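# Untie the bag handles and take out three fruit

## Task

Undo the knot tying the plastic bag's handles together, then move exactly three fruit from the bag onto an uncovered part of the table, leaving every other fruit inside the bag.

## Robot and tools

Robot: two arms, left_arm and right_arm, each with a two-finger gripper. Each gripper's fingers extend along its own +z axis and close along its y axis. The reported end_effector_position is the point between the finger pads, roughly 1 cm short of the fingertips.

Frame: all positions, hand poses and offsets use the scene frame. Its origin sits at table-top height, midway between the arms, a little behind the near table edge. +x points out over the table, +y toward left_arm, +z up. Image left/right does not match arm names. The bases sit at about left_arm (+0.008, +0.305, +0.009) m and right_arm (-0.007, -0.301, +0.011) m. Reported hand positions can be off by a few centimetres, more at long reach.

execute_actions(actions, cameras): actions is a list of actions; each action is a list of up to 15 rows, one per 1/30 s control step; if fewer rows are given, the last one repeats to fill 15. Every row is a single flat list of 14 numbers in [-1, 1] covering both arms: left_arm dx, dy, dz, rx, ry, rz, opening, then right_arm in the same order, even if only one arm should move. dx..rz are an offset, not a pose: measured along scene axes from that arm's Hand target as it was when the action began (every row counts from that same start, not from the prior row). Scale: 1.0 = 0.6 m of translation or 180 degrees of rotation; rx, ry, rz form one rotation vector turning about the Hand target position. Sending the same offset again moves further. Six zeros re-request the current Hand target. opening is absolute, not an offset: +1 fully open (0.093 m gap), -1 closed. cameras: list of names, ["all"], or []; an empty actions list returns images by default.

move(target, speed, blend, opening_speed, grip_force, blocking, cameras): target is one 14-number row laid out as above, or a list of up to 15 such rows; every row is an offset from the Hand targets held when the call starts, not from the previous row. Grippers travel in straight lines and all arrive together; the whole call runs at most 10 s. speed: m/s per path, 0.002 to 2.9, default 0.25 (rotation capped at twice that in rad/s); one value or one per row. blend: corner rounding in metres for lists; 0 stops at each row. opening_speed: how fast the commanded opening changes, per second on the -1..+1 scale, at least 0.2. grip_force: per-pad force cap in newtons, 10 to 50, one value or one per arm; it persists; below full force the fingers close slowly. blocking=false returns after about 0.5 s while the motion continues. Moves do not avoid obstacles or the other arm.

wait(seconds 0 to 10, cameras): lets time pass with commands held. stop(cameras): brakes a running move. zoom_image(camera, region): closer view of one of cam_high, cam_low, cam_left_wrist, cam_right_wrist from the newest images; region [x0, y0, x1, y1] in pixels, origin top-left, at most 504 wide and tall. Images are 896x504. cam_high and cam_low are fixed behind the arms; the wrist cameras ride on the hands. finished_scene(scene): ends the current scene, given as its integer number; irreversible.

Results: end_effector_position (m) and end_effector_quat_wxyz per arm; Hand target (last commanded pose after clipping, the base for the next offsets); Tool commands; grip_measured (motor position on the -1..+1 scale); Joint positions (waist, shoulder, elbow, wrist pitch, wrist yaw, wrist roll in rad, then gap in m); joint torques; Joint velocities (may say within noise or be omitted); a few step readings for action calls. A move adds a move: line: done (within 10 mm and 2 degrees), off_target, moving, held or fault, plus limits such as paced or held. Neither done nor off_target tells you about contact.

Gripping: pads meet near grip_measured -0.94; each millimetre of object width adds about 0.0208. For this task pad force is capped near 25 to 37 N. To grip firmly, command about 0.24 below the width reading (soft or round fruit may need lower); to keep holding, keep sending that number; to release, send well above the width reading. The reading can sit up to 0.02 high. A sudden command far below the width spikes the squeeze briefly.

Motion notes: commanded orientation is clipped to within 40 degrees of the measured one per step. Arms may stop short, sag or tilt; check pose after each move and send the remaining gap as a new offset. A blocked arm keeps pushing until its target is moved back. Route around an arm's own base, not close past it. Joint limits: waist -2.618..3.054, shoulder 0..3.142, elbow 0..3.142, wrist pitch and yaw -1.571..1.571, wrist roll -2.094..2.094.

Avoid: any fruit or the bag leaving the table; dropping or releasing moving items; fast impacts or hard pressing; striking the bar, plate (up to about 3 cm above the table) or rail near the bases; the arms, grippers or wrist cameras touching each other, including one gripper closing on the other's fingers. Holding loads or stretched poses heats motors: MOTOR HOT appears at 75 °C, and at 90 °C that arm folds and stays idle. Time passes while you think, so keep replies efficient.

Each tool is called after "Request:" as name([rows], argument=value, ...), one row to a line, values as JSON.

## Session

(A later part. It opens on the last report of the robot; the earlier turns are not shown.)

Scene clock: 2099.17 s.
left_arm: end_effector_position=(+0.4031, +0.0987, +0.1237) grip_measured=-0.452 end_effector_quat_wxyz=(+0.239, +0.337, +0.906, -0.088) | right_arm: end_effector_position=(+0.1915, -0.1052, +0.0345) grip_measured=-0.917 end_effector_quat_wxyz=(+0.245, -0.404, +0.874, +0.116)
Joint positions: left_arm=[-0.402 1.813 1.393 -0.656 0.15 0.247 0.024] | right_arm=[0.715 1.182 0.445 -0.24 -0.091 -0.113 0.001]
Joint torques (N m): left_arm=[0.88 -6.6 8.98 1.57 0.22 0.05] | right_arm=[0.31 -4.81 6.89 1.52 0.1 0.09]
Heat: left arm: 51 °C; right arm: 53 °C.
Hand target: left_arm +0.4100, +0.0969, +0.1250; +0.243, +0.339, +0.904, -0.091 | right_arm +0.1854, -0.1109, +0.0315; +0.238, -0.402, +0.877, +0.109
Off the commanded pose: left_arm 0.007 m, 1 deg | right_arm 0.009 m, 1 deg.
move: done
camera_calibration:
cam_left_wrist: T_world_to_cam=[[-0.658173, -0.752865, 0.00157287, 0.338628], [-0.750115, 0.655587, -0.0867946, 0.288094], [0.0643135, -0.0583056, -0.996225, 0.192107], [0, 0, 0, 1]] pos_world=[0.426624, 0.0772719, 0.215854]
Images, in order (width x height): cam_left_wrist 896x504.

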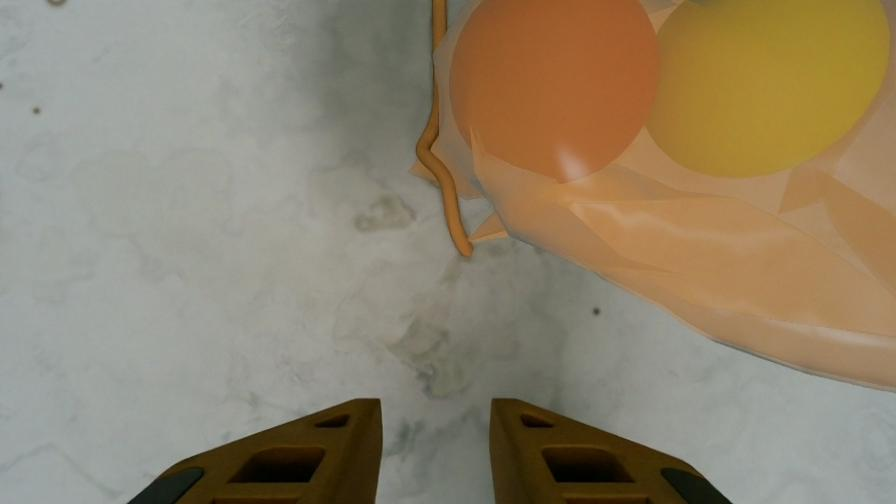

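Request:
move([
  [0.058,-0.077,-0.12,0,0,0,-0.45,0,0,0,0,0,0,-1],
  [0.058,-0.077,-0.188,0,0,0,-0.45,0,0,0,0,0,0,-1],
], speed=[0.12,0.05], cameras=["cam_left_wrist"])

Scene clock: 2114.10 s.
left_arm: end_effector_position=(+0.4497, +0.0473, +0.0303) grip_measured=-0.452 end_effector_quat_wxyz=(+0.258, +0.342, +0.898, -0.099) | right_arm: end_effector_position=(+0.1915, -0.1053, +0.0345) grip_measured=-0.917 end_effector_quat_wxyz=(+0.245, -0.404, +0.874, +0.115)
Joint positions: left_arm=[-0.462 2.131 1.433 -0.328 0.14 0.203 0.024] | right_arm=[0.715 1.182 0.445 -0.24 -0.091 -0.113 0.001]
Joint torques (N m): left_arm=[-0.08 -7.99 5.12 1.74 -0.02 -0.09] | right_arm=[0.38 -4.71 6.87 1.52 0.07 0.07]
Heat: left arm: 50 °C; right arm: 53 °C.
Hand target: left_arm +0.4448, +0.0507, +0.0121; +0.243, +0.339, +0.904, -0.092 | right_arm +0.1854, -0.1109, +0.0315; +0.238, -0.402, +0.877, +0.109
Off the commanded pose: left_arm 0.019 m, 2 deg | right_arm 0.009 m, 1 deg.
move: off_target (left_arm)
camera_calibration:
cam_left_wrist: T_world_to_cam=[[-0.671318, -0.741167, 0.00191698, 0.336118], [-0.734919, 0.66532, -0.131316, 0.342739], [0.096052, -0.089564, -0.991339, 0.0800678], [0, 0, 0, 1]] pos_world=[0.469837, 0.0282595, 0.123737]
Images, in order (width x height): cam_left_wrist 896x504.

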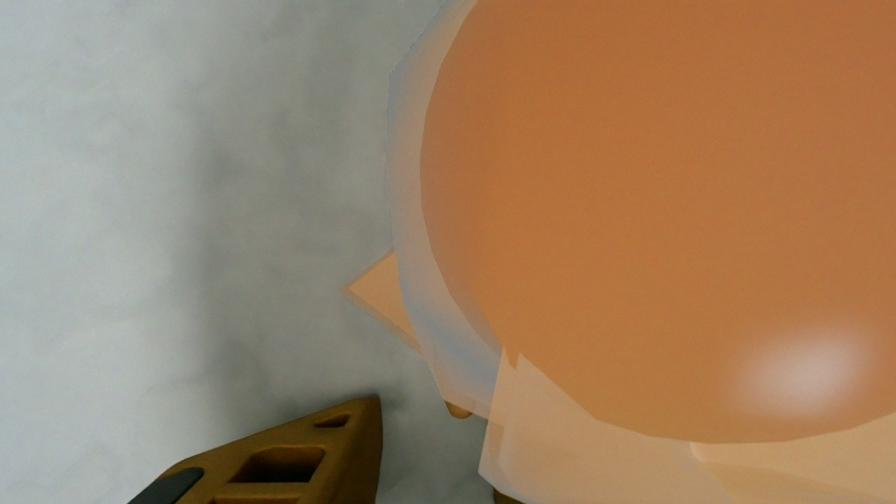

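Request:
move([
  [0.018,-0.015,-0.01,0,0,0,-0.45,0,0,0,0,0,0,-1],
  [0.018,-0.015,-0.01,0,0,0,-1,0,0,0,0,0,0,-1],
], speed=[0.05,0.05], opening_speed=0.5, cameras=["cam_left_wrist","cam_high","cam_low"])

Request:
zoom_image(camera="cam_high", region=[400, 170, 540, 310])

Scene clock: 2193.73 s.
left_arm: end_effector_position=(+0.4619, +0.0394, +0.0293) grip_measured=-0.979 end_effector_quat_wxyz=(+0.273, +0.341, +0.894, -0.098) | right_arm: end_effector_position=(+0.1916, -0.1054, +0.0345) grip_measured=-0.917 end_effector_quat_wxyz=(+0.246, -0.404, +0.874, +0.115)
Joint positions: left_arm=[-0.468 2.168 1.472 -0.301 0.131 0.198 0] | right_arm=[0.715 1.182 0.445 -0.24 -0.09 -0.113 0.001]
Joint torques (N m): left_arm=[-0.14 -6.83 7.28 1.43 0.02 -0.11] | right_arm=[0.29 -4.72 6.97 1.5 0.07 0.08]
Heat: left arm: 47 °C; right arm: 52 °C.
Hand target: left_arm +0.4556, +0.0417, +0.0061; +0.243, +0.339, +0.904, -0.091 | right_arm +0.1854, -0.1109, +0.0315; +0.238, -0.402, +0.877, +0.109
Off the commanded pose: left_arm 0.024 m, 4 deg | right_arm 0.009 m, 1 deg.
move: off_target (left_arm); target 2's new opening was sent with left_arm's hand 0.023 m and 3 deg from that target
camera_calibration:
cam_left_wrist: T_world_to_cam=[[-0.668606, -0.74356, -0.00922482, 0.337534], [-0.733257, 0.661303, -0.158153, 0.357009], [0.123697, -0.098978, -0.987371, 0.0646679], [0, 0, 0, 1]] pos_world=[0.479457, 0.0212868, 0.123427]
Images, in order (width x height): cam_high 896x504, cam_low 896x504, cam_left_wrist 896x504.

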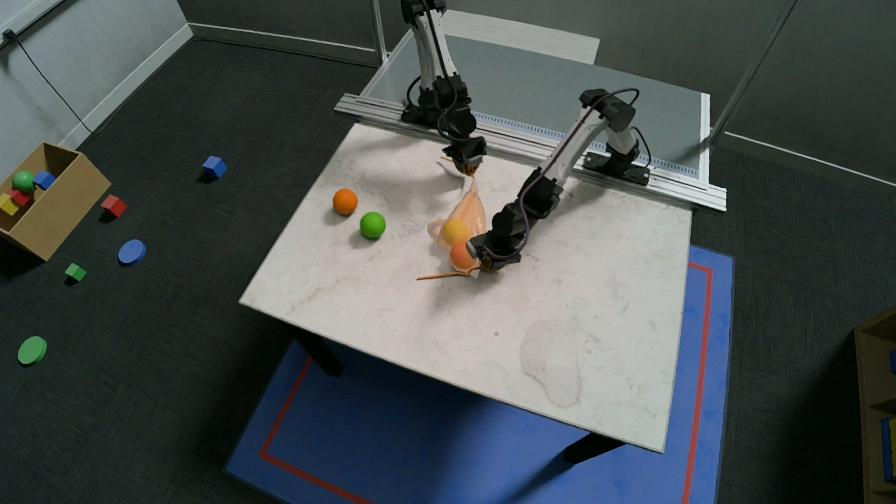

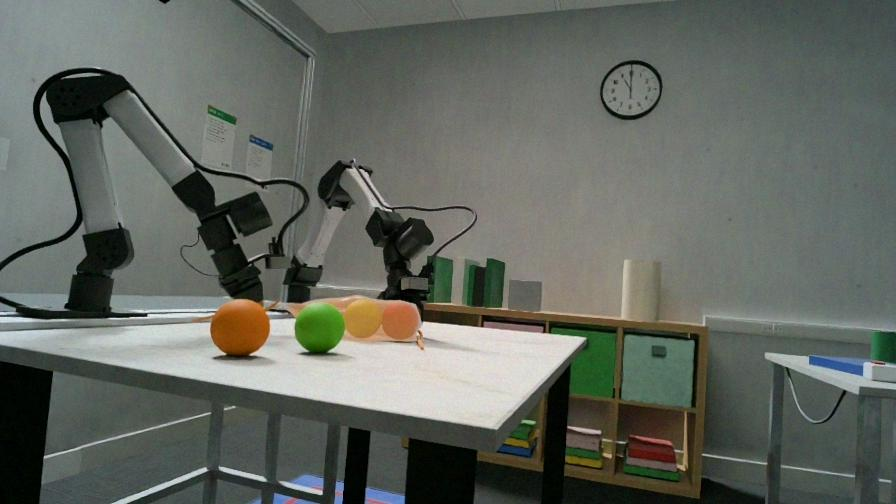

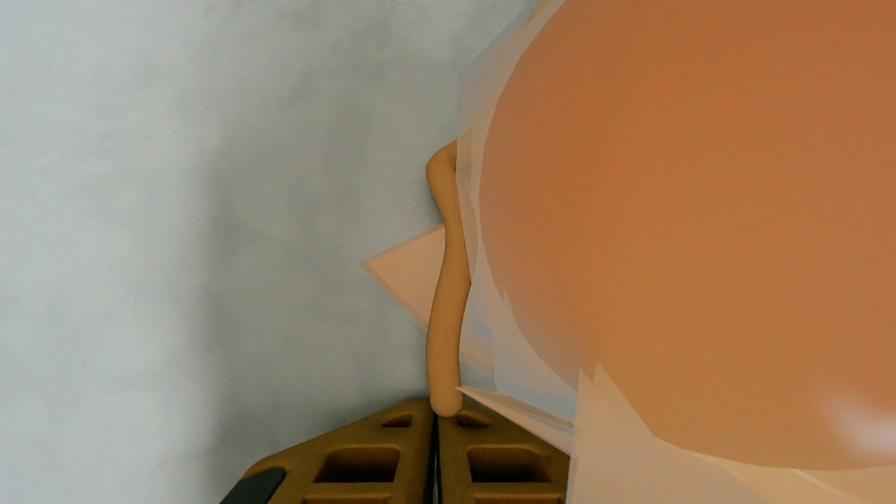

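Scaled by 3.600 from the camera's 896x504 image, which has a finer 1280x720 frame.

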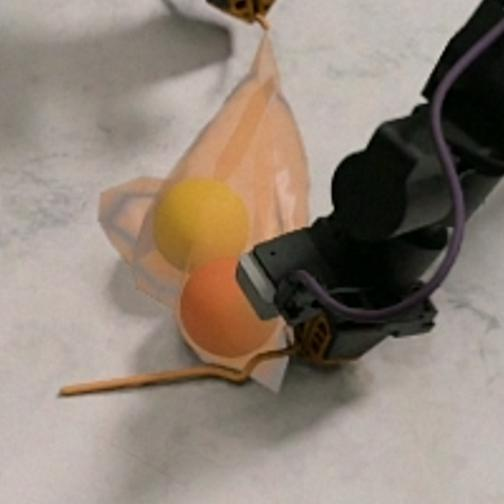

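Request:
move([
  [0,0,0.012,0,0,0,-0.5,0,0,0,0,0,0,-1],
  [0.027,-0.023,0.012,0,0,0,-0.5,0,0,0,0,0,0,-1],
], speed=[0.05,0.05], opening_speed=1.0, cameras=["cam_left_wrist"])

Scene clock: 2206.83 s.
left_arm: end_effector_position=(+0.4773, +0.0277, +0.0305) grip_measured=-0.502 end_effector_quat_wxyz=(+0.268, +0.340, +0.896, -0.095) | right_arm: end_effector_position=(+0.1916, -0.1054, +0.0345) grip_measured=-0.917 end_effector_quat_wxyz=(+0.246, -0.404, +0.874, +0.115)
Joint positions: left_arm=[-0.476 2.238 1.602 -0.37 0.122 0.19 0.021] | right_arm=[0.715 1.182 0.445 -0.24 -0.09 -0.113 0.001]
Joint torques (N m): left_arm=[-0.17 -7.98 7.92 1.39 0.05 -0.12] | right_arm=[0.35 -4.78 6.83 1.49 0.11 0.1]
Heat: left arm: 48 °C; right arm: 52 °C.
Hand target: left_arm +0.4718, +0.0279, +0.0134; +0.243, +0.339, +0.904, -0.092 | right_arm +0.1854, -0.1109, +0.0315; +0.238, -0.402, +0.877, +0.109
Off the commanded pose: left_arm 0.018 m, 3 deg | right_arm 0.009 m, 1 deg.
move: off_target (left_arm)
camera_calibration:
cam_left_wrist: T_world_to_cam=[[-0.666207, -0.7457, -0.0100034, 0.338152], [-0.736624, 0.660074, -0.147267, 0.377521], [0.11642, -0.0907418, -0.989046, 0.0660772], [0, 0, 0, 1]] pos_world=[0.495677, 0.00896359, 0.124333]
Images, in order (width x height): cam_left_wrist 896x504.

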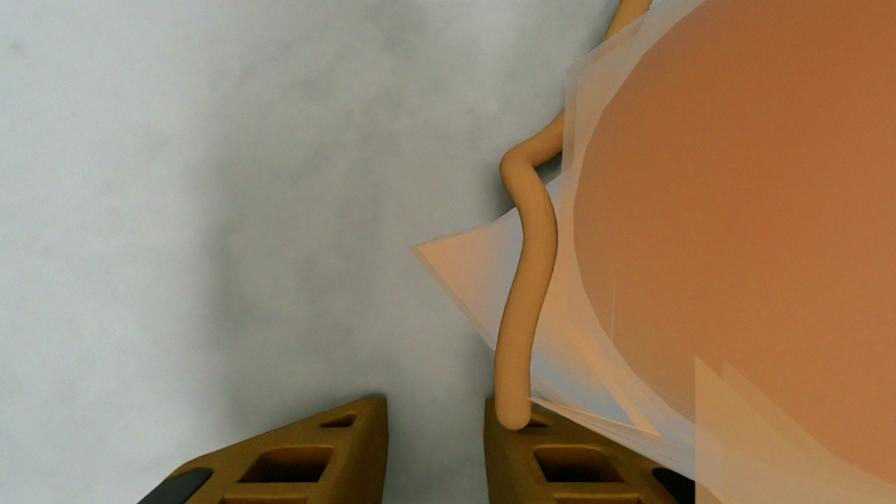

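Request:
move([
  [-0.01,0.01,0.07,0,0,0,-0.4,0,0,0,0,0,0,-1],
  [0.003,-0.036,0.07,0,0,0,-0.4,0,0,0,0,0,0,-1],
], speed=[0.06,0.08], cameras=["cam_left_wrist"])

Scene clock: 2221.77 s.
left_arm: end_effector_position=(+0.4718, +0.0037, +0.0624) grip_measured=-0.402 end_effector_quat_wxyz=(+0.254, +0.345, +0.898, -0.098) | right_arm: end_effector_position=(+0.1916, -0.1054, +0.0345) grip_measured=-0.917 end_effector_quat_wxyz=(+0.245, -0.404, +0.874, +0.115)
Joint positions: left_arm=[-0.521 2.243 1.757 -0.545 0.112 0.157 0.026] | right_arm=[0.715 1.182 0.445 -0.241 -0.09 -0.113 0.001]
Joint torques (N m): left_arm=[0.49 -9.06 8.81 1.4 -0.01 -0.12] | right_arm=[0.21 -4.83 6.76 1.52 0.1 0.12]
Heat: left arm: 48 °C; right arm: 52 °C.
Hand target: left_arm +0.4736, +0.0064, +0.0553; +0.243, +0.339, +0.904, -0.092 | right_arm +0.1854, -0.1109, +0.0314; +0.238, -0.402, +0.877, +0.109
Off the commanded pose: left_arm 0.008 m, 2 deg | right_arm 0.009 m, 1 deg.
move: done
camera_calibration:
cam_left_wrist: T_world_to_cam=[[-0.675106, -0.737709, 0.00415872, 0.32019], [-0.732554, 0.669702, -0.121917, 0.390422], [0.0871539, -0.0853531, -0.992532, 0.110196], [0, 0, 0, 1]] pos_world=[0.492564, -0.0158532, 0.155641]
Images, in order (width x height): cam_left_wrist 896x504.

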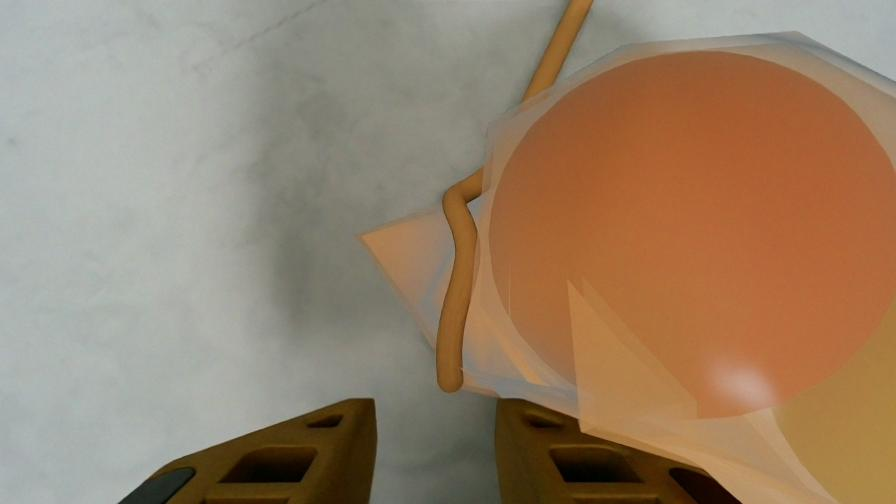

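Request:
move([
  [0.0123,-0.0173,0.0,0,0,0,-0.4,0,0,0,0,0,0,-1],
  [0.0123,-0.0173,-0.045,0,0,0,-0.4,0,0,0,0,0,0,-1],
], speed=[0.06,0.05], cameras=["cam_left_wrist"])

Scene clock: 2234.73 s.
left_arm: end_effector_position=(+0.4834, -0.0057, +0.0445) grip_measured=-0.402 end_effector_quat_wxyz=(+0.254, +0.342, +0.899, -0.098) | right_arm: end_effector_position=(+0.1916, -0.1054, +0.0345) grip_measured=-0.917 end_effector_quat_wxyz=(+0.245, -0.403, +0.874, +0.115)
Joint positions: left_arm=[-0.527 2.321 1.816 -0.524 0.106 0.147 0.026] | right_arm=[0.715 1.182 0.445 -0.241 -0.09 -0.113 0.001]
Joint torques (N m): left_arm=[-0.02 -9.47 6 1.76 -0.03 -0.11] | right_arm=[0.42 -4.75 6.97 1.52 0.1 0.09]
Heat: left arm: 49 °C; right arm: 52 °C.
Hand target: left_arm +0.4808, -0.0041, +0.0282; +0.243, +0.339, +0.904, -0.092 | right_arm +0.1854, -0.1109, +0.0314; +0.238, -0.402, +0.877, +0.109
Off the commanded pose: left_arm 0.016 m, 2 deg | right_arm 0.009 m, 1 deg.
move: off_target (left_arm)
camera_calibration:
cam_left_wrist: T_world_to_cam=[[-0.671132, -0.741327, 0.00394276, 0.319235], [-0.736041, 0.665693, -0.122866, 0.40481], [0.0884596, -0.0853617, -0.992415, 0.0898428], [0, 0, 0, 1]] pos_world=[0.504259, -0.0251525, 0.13764]
Images, in order (width x height): cam_left_wrist 896x504.

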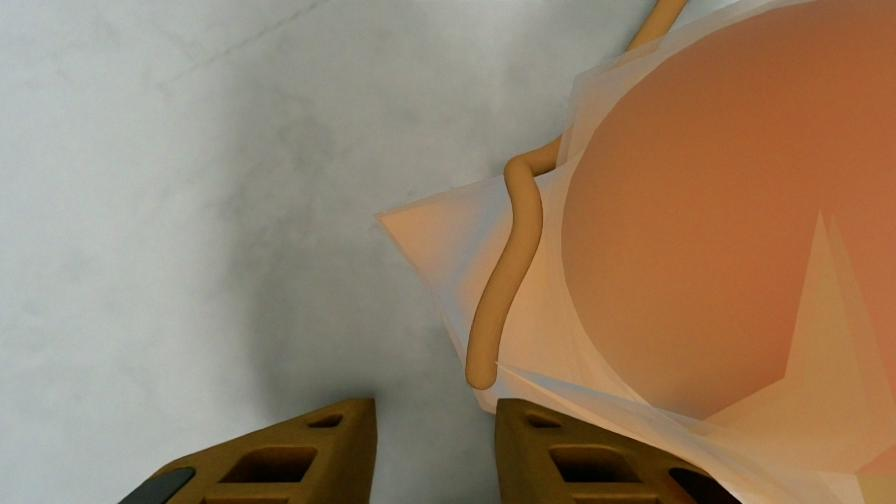

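Request:
move(target=[-0.06,-0.03,0.2,0,0,0,-0.4,0,0,0,0,0,0,-1], speed=0.12, cameras=["cam_left_wrist","cam_high","cam_low"])

Request:
zoom_image(camera="cam_high", region=[400, 150, 540, 310])

Request:
zoom_image(camera="cam_low", region=[270, 260, 450, 370])

Scene clock: 2255.70 s.
left_arm: end_effector_position=(+0.4447, -0.0235, +0.1280) grip_measured=-0.402 end_effector_quat_wxyz=(+0.229, +0.344, +0.906, -0.093) | right_arm: end_effector_position=(+0.1916, -0.1054, +0.0345) grip_measured=-0.917 end_effector_quat_wxyz=(+0.245, -0.403, +0.874, +0.115)
Joint positions: left_arm=[-0.6 2.221 2.009 -0.863 0.072 0.085 0.026] | right_arm=[0.715 1.182 0.445 -0.241 -0.09 -0.113 0.001]
Joint torques (N m): left_arm=[0.18 -12.82 8.87 1.31 -0.05 -0.12] | right_arm=[0.36 -4.68 6.86 1.51 0.1 0.09]
Heat: left arm: 52 °C; right arm: 52 °C.
Hand target: left_arm +0.4449, -0.0221, +0.1483; +0.243, +0.339, +0.904, -0.092 | right_arm +0.1854, -0.1109, +0.0314; +0.238, -0.402, +0.877, +0.109
Off the commanded pose: left_arm 0.020 m, 2 deg | right_arm 0.009 m, 1 deg.
move: off_target (left_arm)
camera_calibration:
cam_left_wrist: T_world_to_cam=[[-0.672013, -0.74042, 0.0132754, 0.279007], [-0.73923, 0.669653, -0.0714423, 0.393389], [0.0440074, -0.0578238, -0.997356, 0.195772], [0, 0, 0, 1]] pos_world=[0.469686, -0.0455316, 0.219655]
Images, in order (width x height): cam_high 896x504, cam_low 896x504, cam_left_wrist 896x504.

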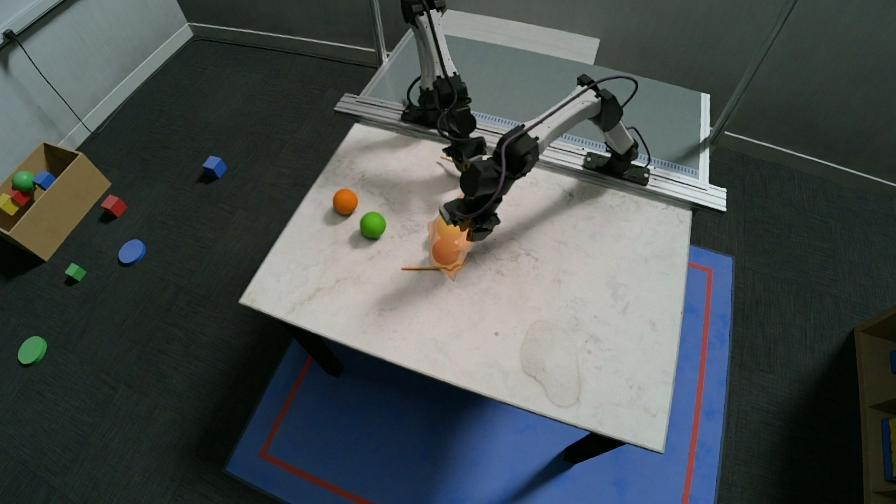

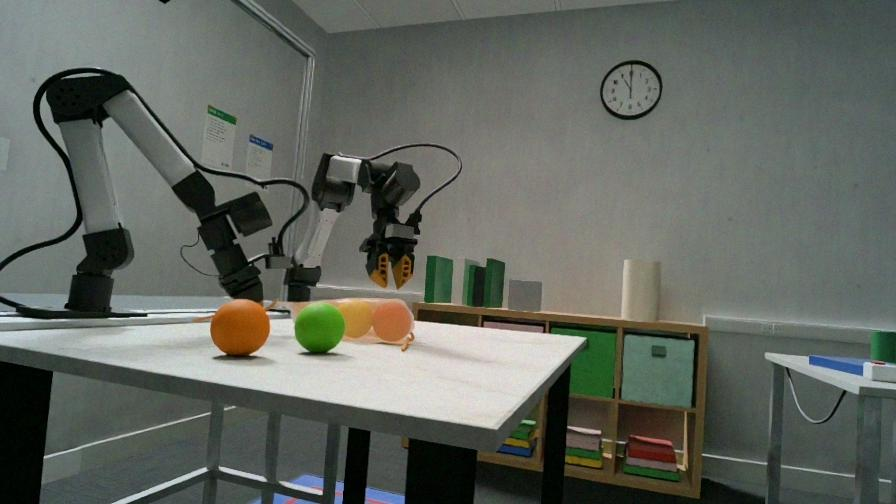

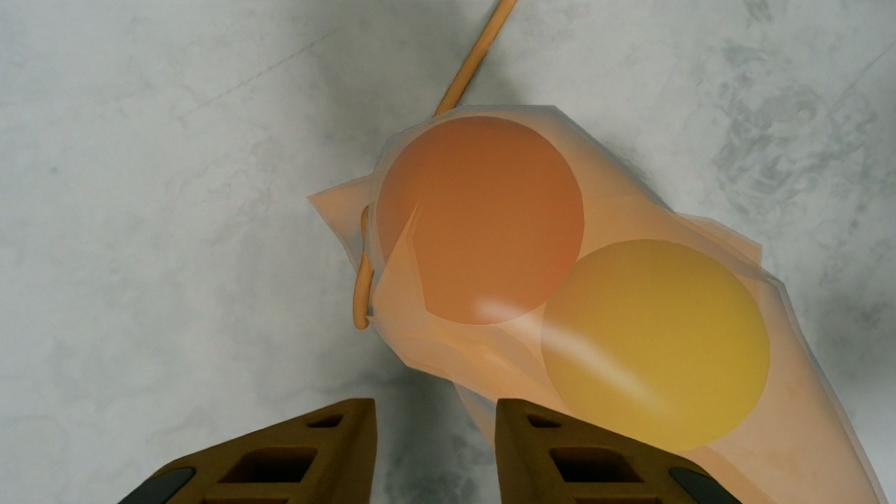

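Scaled by 3.150 from the camera's 896x504 image, which has a finer 1280x720 frame.

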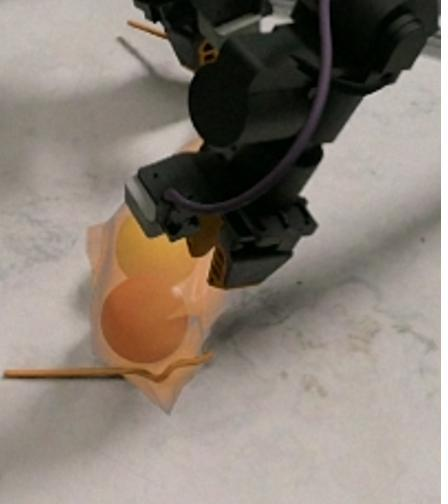

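Scaled by 2.800 from the camera's 896x504 image, which has a finer 1280x720 frame.

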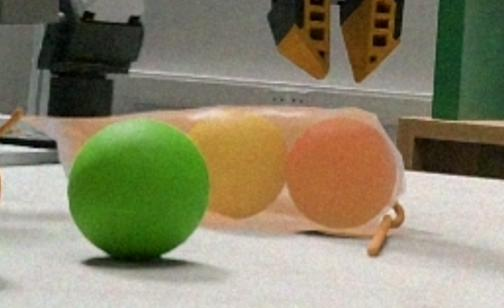

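Request:
move(target=[0.0585,0.07,-0.047,0.0258,0.0136,-0.222,-0.35,0,0,0,0,0,0,-1], speed=0.15, cameras=["cam_left_wrist"])

Scene clock: 2280.20 s.
left_arm: end_effector_position=(+0.4801, +0.0179, +0.1282) grip_measured=-0.352 end_effector_quat_wxyz=(+0.181, +0.632, +0.741, -0.134) | right_arm: end_effector_position=(+0.1916, -0.1054, +0.0345) grip_measured=-0.917 end_effector_quat_wxyz=(+0.245, -0.403, +0.874, +0.115)
Joint positions: left_arm=[-0.416 2.656 2.834 -1.46 0.364 0.921 0.028] | right_arm=[0.715 1.182 0.445 -0.241 -0.09 -0.113 0.001]
Joint torques (N m): left_arm=[0.69 -10 7.95 0.9 0.37 0.06] | right_arm=[0.35 -4.83 6.87 1.52 0.1 0.06]
Heat: left arm: 56 °C; right arm: 52 °C.
Hand target: left_arm +0.4800, +0.0200, +0.1201; +0.165, +0.635, +0.742, -0.140 | right_arm +0.1854, -0.1109, +0.0314; +0.238, -0.402, +0.877, +0.109
Off the commanded pose: left_arm 0.008 m, 2 deg | right_arm 0.009 m, 1 deg.
move: done
camera_calibration:
cam_left_wrist: T_world_to_cam=[[-0.987159, -0.157301, -0.0278097, 0.479597], [-0.156655, 0.987359, -0.0240985, 0.1003], [0.0312489, -0.0194325, -0.999323, 0.202455], [0, 0, 0, 1]] pos_world=[0.482825, -0.0196566, 0.218073]
Images, in order (width x height): cam_left_wrist 896x504.

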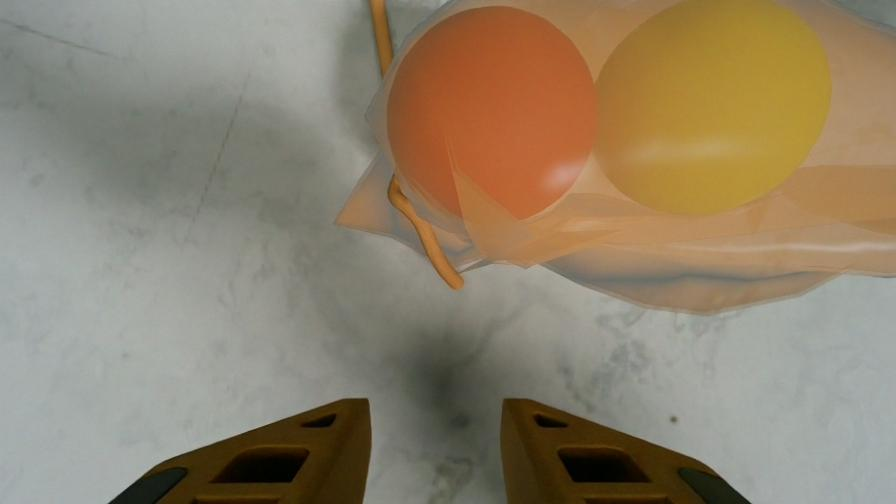

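Request:
move(target=[0.002,-0.05,-0.095,0,0,0,-0.35,0,0,0,0,0,0,-1], speed=0.12, cameras=["cam_left_wrist"])

Scene clock: 2291.57 s.
left_arm: end_effector_position=(+0.4804, -0.0125, +0.0765) grip_measured=-0.352 end_effector_quat_wxyz=(+0.175, +0.639, +0.735, -0.141) | right_arm: end_effector_position=(+0.1916, -0.1054, +0.0345) grip_measured=-0.917 end_effector_quat_wxyz=(+0.245, -0.403, +0.874, +0.115)
Joint positions: left_arm=[-0.465 2.659 2.626 -1.249 0.364 0.89 0.028] | right_arm=[0.715 1.182 0.445 -0.241 -0.09 -0.113 0.001]
Joint torques (N m): left_arm=[0.53 -11.08 5.38 1.18 0.26 -0.11] | right_arm=[0.43 -4.88 6.79 1.48 0.1 0.06]
Heat: left arm: 60 °C; right arm: 52 °C.
Hand target: left_arm +0.4812, -0.0101, +0.0631; +0.165, +0.635, +0.742, -0.140 | right_arm +0.1854, -0.1109, +0.0314; +0.238, -0.402, +0.877, +0.109
Off the commanded pose: left_arm 0.014 m, 1 deg | right_arm 0.009 m, 1 deg.
move: off_target (left_arm)
camera_calibration:
cam_left_wrist: T_world_to_cam=[[-0.990749, -0.135054, -0.0133112, 0.474464], [-0.134715, 0.9906, -0.0237203, 0.11856], [0.0163896, -0.0217077, -0.99963, 0.1572], [0, 0, 0, 1]] pos_world=[0.48347, -0.0499549, 0.16627]
Images, in order (width x height): cam_left_wrist 896x504.

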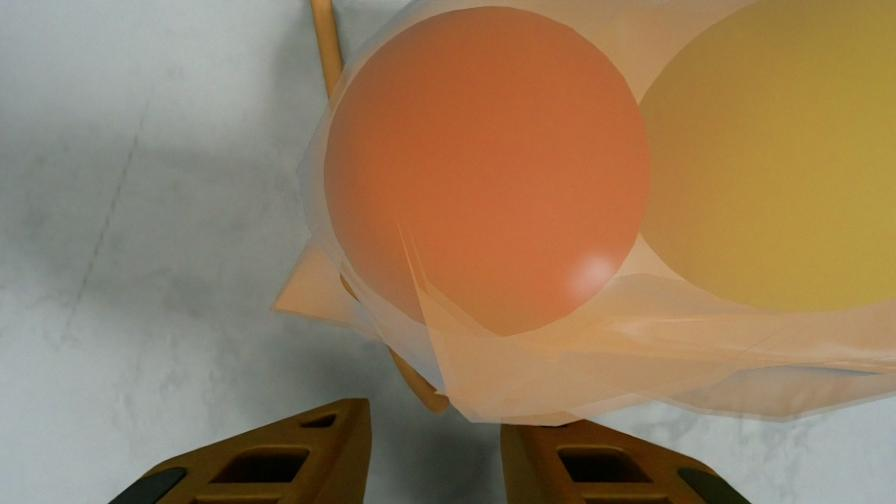

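Request:
move(target=[0.0,0.003,-0.085,0,0,0,-0.4,0,0,0,0,0,0,-1], speed=0.06, cameras=["cam_left_wrist"])

Scene clock: 2302.63 s.
left_arm: end_effector_position=(+0.4762, -0.0094, +0.0294) grip_measured=-0.399 end_effector_quat_wxyz=(+0.163, +0.637, +0.738, -0.150) | right_arm: end_effector_position=(+0.1916, -0.1054, +0.0345) grip_measured=-0.917 end_effector_quat_wxyz=(+0.245, -0.403, +0.874, +0.115)
Joint positions: left_arm=[-0.461 2.622 2.371 -1.058 0.377 0.89 0.026] | right_arm=[0.715 1.182 0.445 -0.241 -0.09 -0.113 0.001]
Joint torques (N m): left_arm=[0.35 -11.02 4.07 1.51 0.14 -0.07] | right_arm=[0.39 -4.88 6.89 1.48 0.09 0.06]
Heat: left arm: 59 °C; right arm: 51 °C.
Hand target: left_arm +0.4812, -0.0083, +0.0121; +0.165, +0.635, +0.742, -0.140 | right_arm +0.1854, -0.1109, +0.0314; +0.238, -0.402, +0.877, +0.109
Off the commanded pose: left_arm 0.018 m, 1 deg | right_arm 0.009 m, 1 deg.
move: off_target (left_arm)
camera_calibration:
cam_left_wrist: T_world_to_cam=[[-0.990543, -0.136224, 0.0163607, 0.46915], [-0.136518, 0.990466, -0.0184342, 0.114516], [-0.0136936, -0.0204934, -0.999696, 0.124767], [0, 0, 0, 1]] pos_world=[0.482056, -0.0469582, 0.119164]
Images, in order (width x height): cam_left_wrist 896x504.

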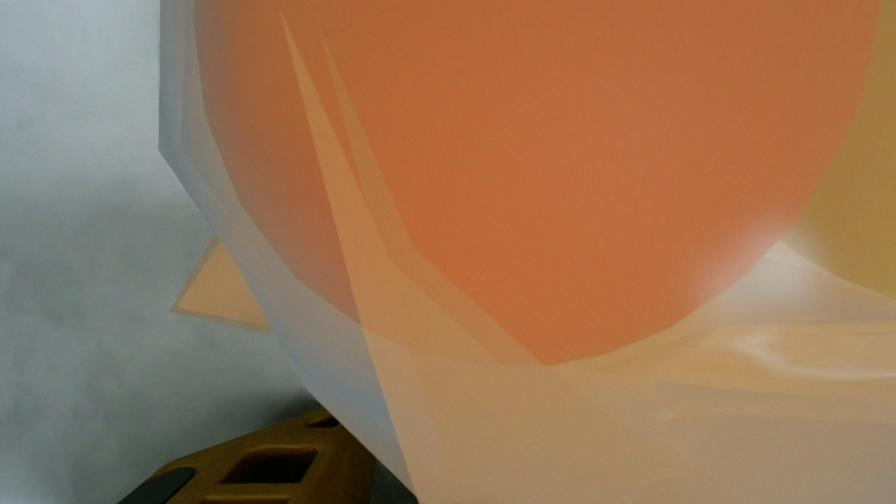

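Request:
zoom_image(camera="cam_left_wrist", region=[250, 250, 700, 504])

Request:
execute_actions(actions=[], cameras=["cam_low","cam_high","cam_left_wrist"])

Request:
zoom_image(camera="cam_low", region=[270, 260, 450, 370])

Request:
zoom_image(camera="cam_high", region=[400, 150, 540, 310])

Scaled by 1.120 from the camera's 896x504 image, which has a finer 1280x720 frame.

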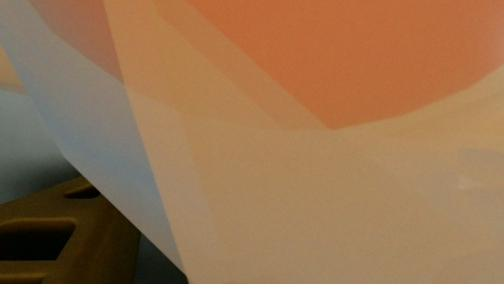

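Scene clock: 2312.60 s.
left_arm: end_effector_position=(+0.4762, -0.0094, +0.0294) grip_measured=-0.399 end_effector_quat_wxyz=(+0.163, +0.637, +0.738, -0.150) | right_arm: end_effector_position=(+0.1916, -0.1054, +0.0345) grip_measured=-0.917 end_effector_quat_wxyz=(+0.245, -0.403, +0.874, +0.115)
Joint positions: left_arm=[-0.461 2.622 2.371 -1.058 0.377 0.89 0.026] | right_arm=[0.715 1.182 0.445 -0.241 -0.09 -0.113 0.001]
Joint velocities: within noise
Joint torques (N m): left_arm=[0.27 -11.03 4.05 1.51 0.13 -0.07] | right_arm=[0.31 -4.86 6.9 1.53 0.11 0.09]
Heat: left arm: 63 °C; right arm: 51 °C.
Hand target: left_arm +0.4812, -0.0083, +0.0121; +0.165, +0.635, +0.742, -0.140 | right_arm +0.1854, -0.1109, +0.0314; +0.238, -0.402, +0.877, +0.109
Tool commands: left_gripper/opening=-0.4 right_gripper/opening=-1.0
Off the commanded pose: left_arm 0.018 m, 1 deg | right_arm 0.009 m, 1 deg.
camera_calibration:
cam_left_wrist: T_world_to_cam=[[-0.990543, -0.136224, 0.0163607, 0.46915], [-0.136518, 0.990466, -0.0184342, 0.114516], [-0.0136936, -0.0204934, -0.999696, 0.124767], [0, 0, 0, 1]] pos_world=[0.482056, -0.0469582, 0.119164]
Images, in order (width x height): cam_high 896x504, cam_low 896x504, cam_left_wrist 896x504.

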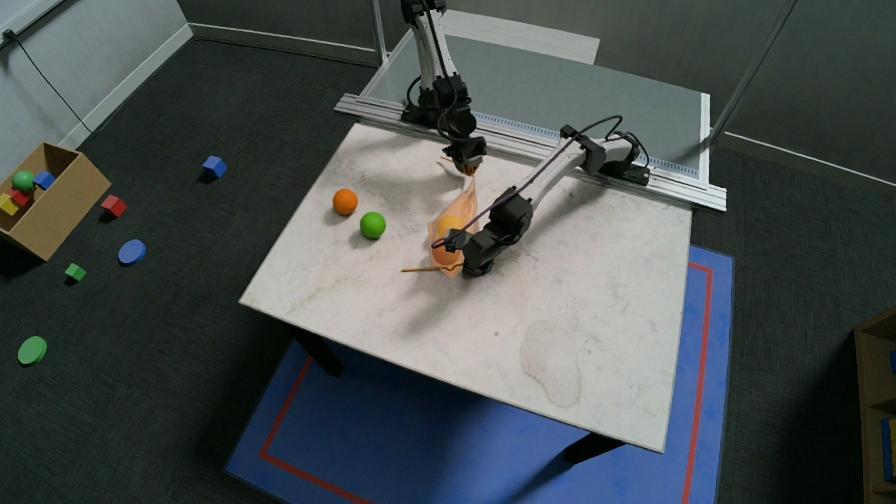

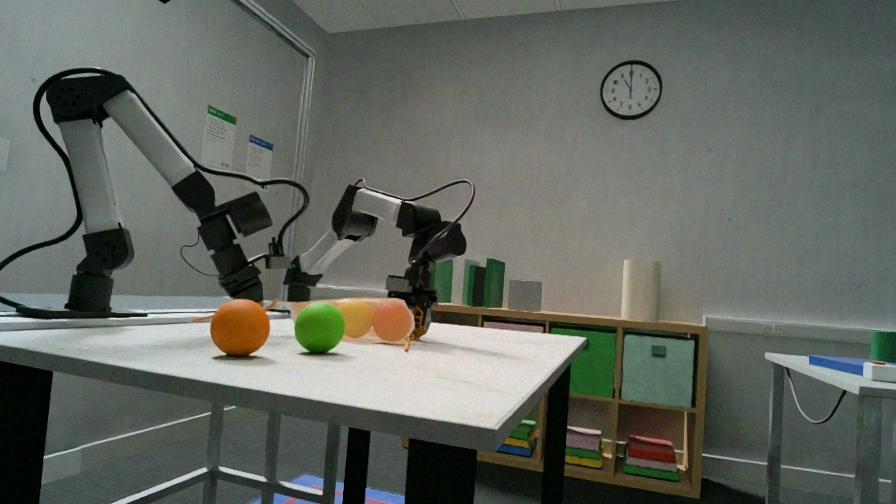

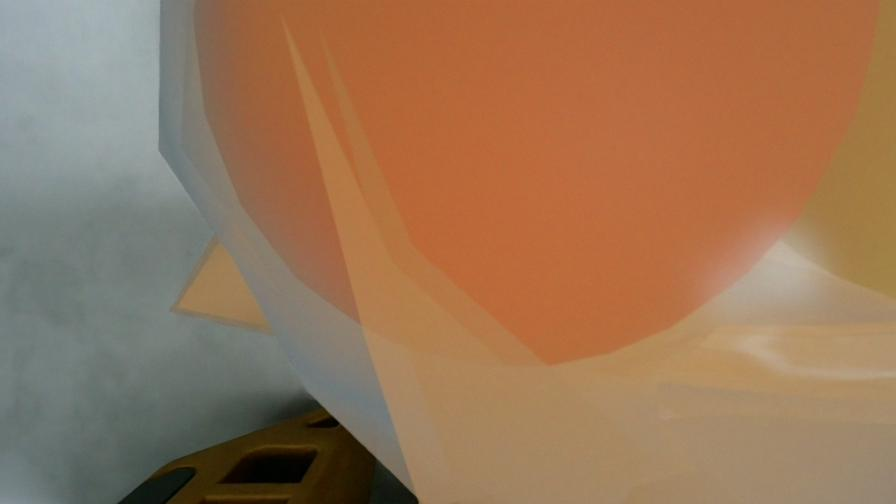

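Scaled by 2.800 from the camera's 896x504 image, which has a finer 1280x720 frame.

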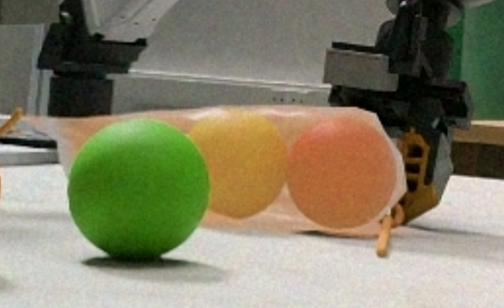

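Scaled by 3.150 from the camera's 896x504 image, which has a finer 1280x720 frame.

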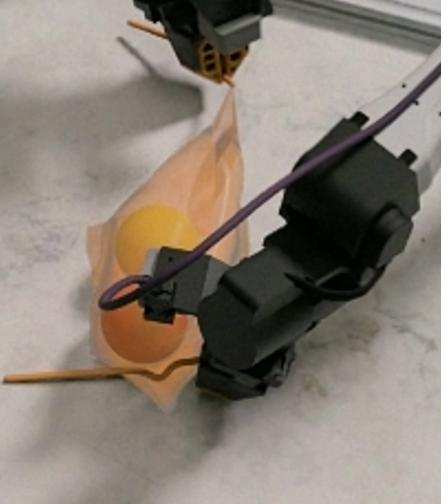

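Request:
move(target=[0,0,0,0,0,0,-1,0,0,0,0,0,0,-1], opening_speed=0.6, cameras=["cam_left_wrist"])

Scene clock: 2318.43 s.
left_arm: end_effector_position=(+0.4860, -0.0088, +0.0299) grip_measured=-0.952 end_effector_quat_wxyz=(+0.180, +0.636, +0.737, -0.142) | right_arm: end_effector_position=(+0.1916, -0.1054, +0.0345) grip_measured=-0.917 end_effector_quat_wxyz=(+0.245, -0.403, +0.874, +0.115)
Joint positions: left_arm=[-0.455 2.622 2.366 -1.018 0.369 0.89 0] | right_arm=[0.715 1.182 0.445 -0.241 -0.09 -0.113 0.001]
Joint torques (N m): left_arm=[-0.27 -11.06 4.52 1.23 0.2 -0.09] | right_arm=[0.39 -4.79 6.91 1.54 0.07 0.1]
Heat: left arm: 64 °C; right arm: 51 °C.
Hand target: left_arm +0.4813, -0.0083, +0.0121; +0.165, +0.635, +0.742, -0.140 | right_arm +0.1854, -0.1109, +0.0314; +0.238, -0.402, +0.877, +0.109
Off the commanded pose: left_arm 0.018 m, 2 deg | right_arm 0.009 m, 1 deg.
move: off_target (left_arm)
camera_calibration:
cam_left_wrist: T_world_to_cam=[[-0.989345, -0.144563, -0.0172872, 0.479239], [-0.143952, 0.98905, -0.0325239, 0.119325], [0.0217997, -0.0296888, -0.999321, 0.108077], [0, 0, 0, 1]] pos_world=[0.488953, -0.04553, 0.12017]
Images, in order (width x height): cam_left_wrist 896x504.

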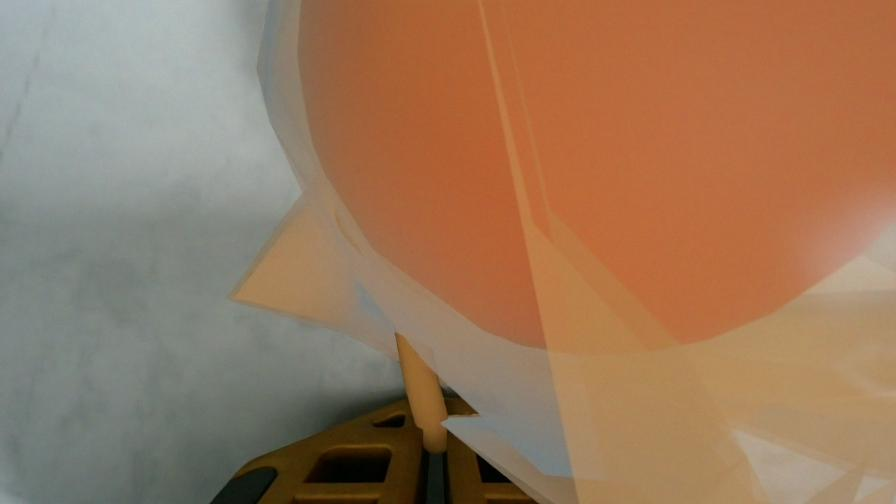

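Request:
move(target=[-0.0355,0.064,0.18,0,0,0,-1,0.22,-0.045,0.148,0,0,0,-1], speed=0.08, cameras=["cam_left_wrist","cam_right_wrist","cam_high","cam_low"])

Request:
zoom_image(camera="cam_high", region=[400, 150, 540, 310])

Request:
zoom_image(camera="cam_low", region=[270, 240, 450, 370])

Scene clock: 2341.87 s.
left_arm: end_effector_position=(+0.4581, +0.0277, +0.0972) grip_measured=-0.954 end_effector_quat_wxyz=(+0.147, +0.632, +0.747, -0.145) | right_arm: end_effector_position=(+0.3123, -0.1383, +0.1134) grip_measured=-0.917 end_effector_quat_wxyz=(+0.236, -0.401, +0.879, +0.106)
Joint positions: left_arm=[-0.416 2.471 2.369 -1.255 0.369 0.928 0] | right_arm=[0.324 1.454 1.006 -0.616 -0.28 -0.45 0.001]
Joint torques (N m): left_arm=[0.81 -14.06 8.27 0.7 0.33 0.07] | right_arm=[-0.9 -4.82 12.46 1.36 -0.28 -0.07]
Heat: left arm: 69 °C; right arm: 52 °C.
Hand target: left_arm +0.4600, +0.0302, +0.1200; +0.164, +0.635, +0.742, -0.140 | right_arm +0.3174, -0.1379, +0.1202; +0.238, -0.402, +0.877, +0.109
Off the commanded pose: left_arm 0.023 m, 2 deg | right_arm 0.009 m, 0 deg.
move: off_target (left_arm)
camera_calibration:
cam_left_wrist: T_world_to_cam=[[-0.988023, -0.150453, 0.0342582, 0.452699], [-0.150059, 0.988581, 0.0137906, 0.0797412], [-0.0359419, 0.00848463, -0.999318, 0.202407], [0, 0, 0, 1]] pos_world=[0.466518, -0.0124382, 0.185661]
cam_right_wrist: T_world_to_cam=[[0.760718, -0.649048, 0.00669031, -0.328191], [-0.64509, -0.757141, -0.102935, 0.148195], [0.071875, 0.0739885, -0.994666, 0.186412], [0, 0, 0, 1]] pos_world=[0.331862, -0.114599, 0.202868]

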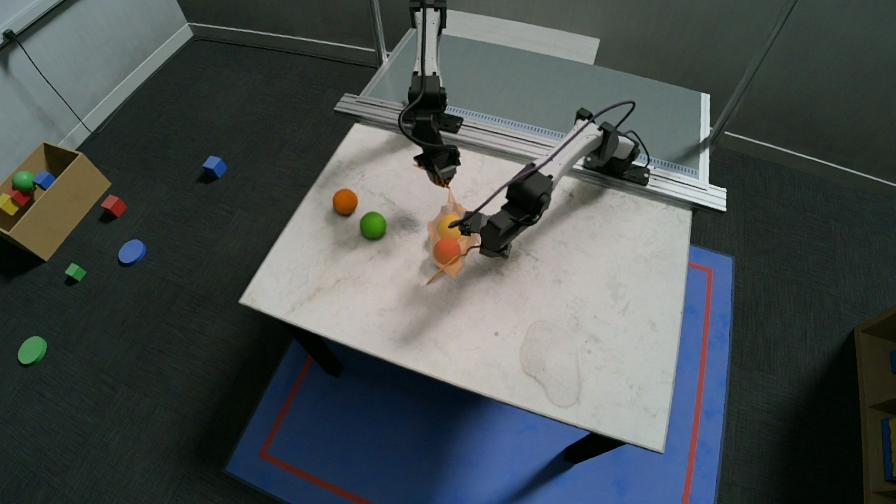

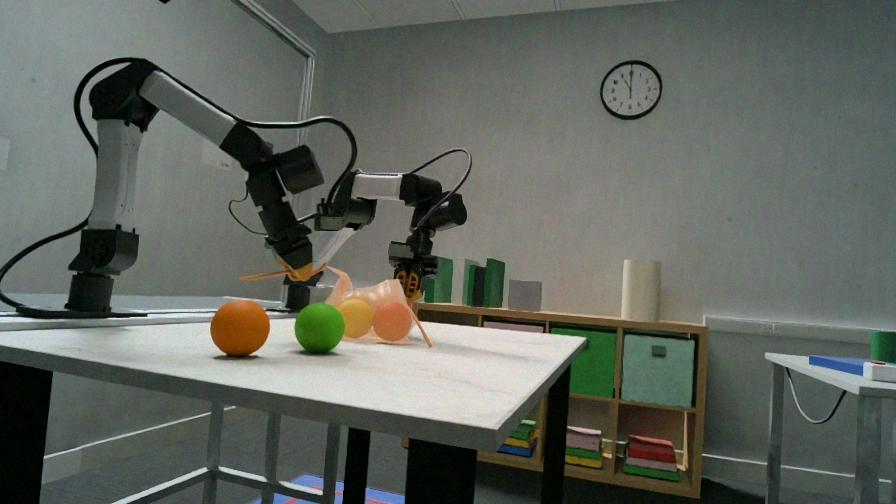

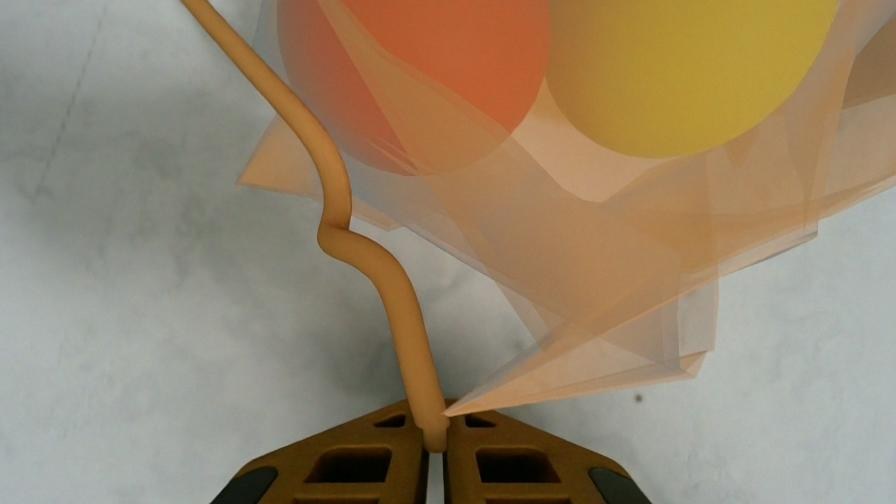

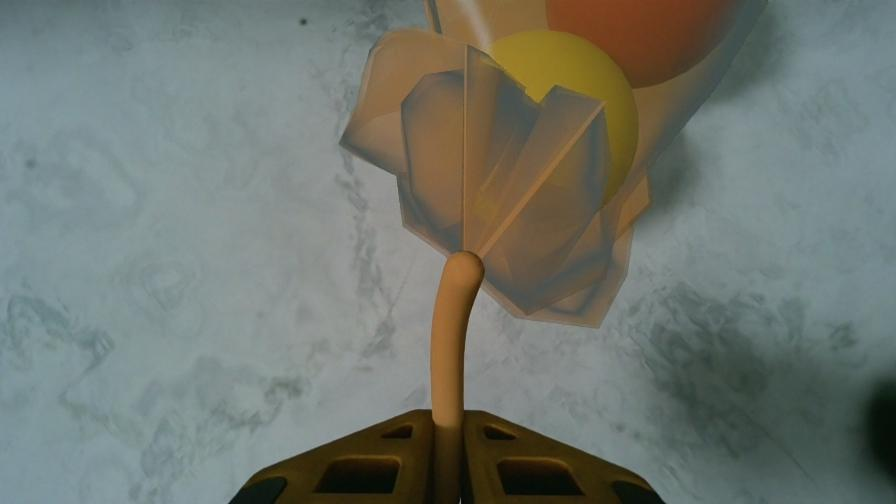

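Scaled by 3.150 from the camera's 896x504 image, which has a finer 1280x720 frame.

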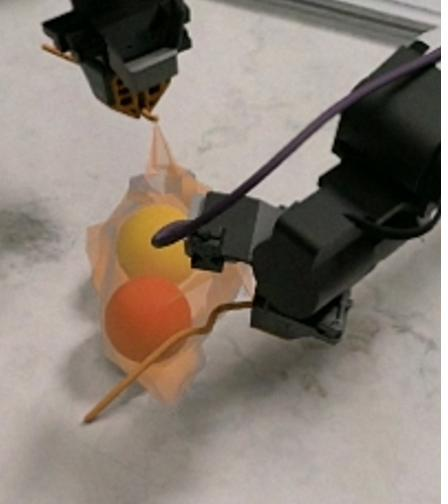

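Scaled by 2.800 from the camera's 896x504 image, which has a finer 1280x720 frame.

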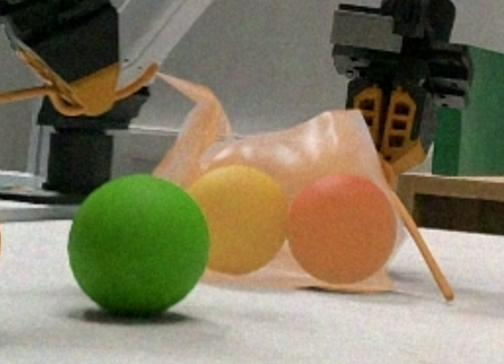

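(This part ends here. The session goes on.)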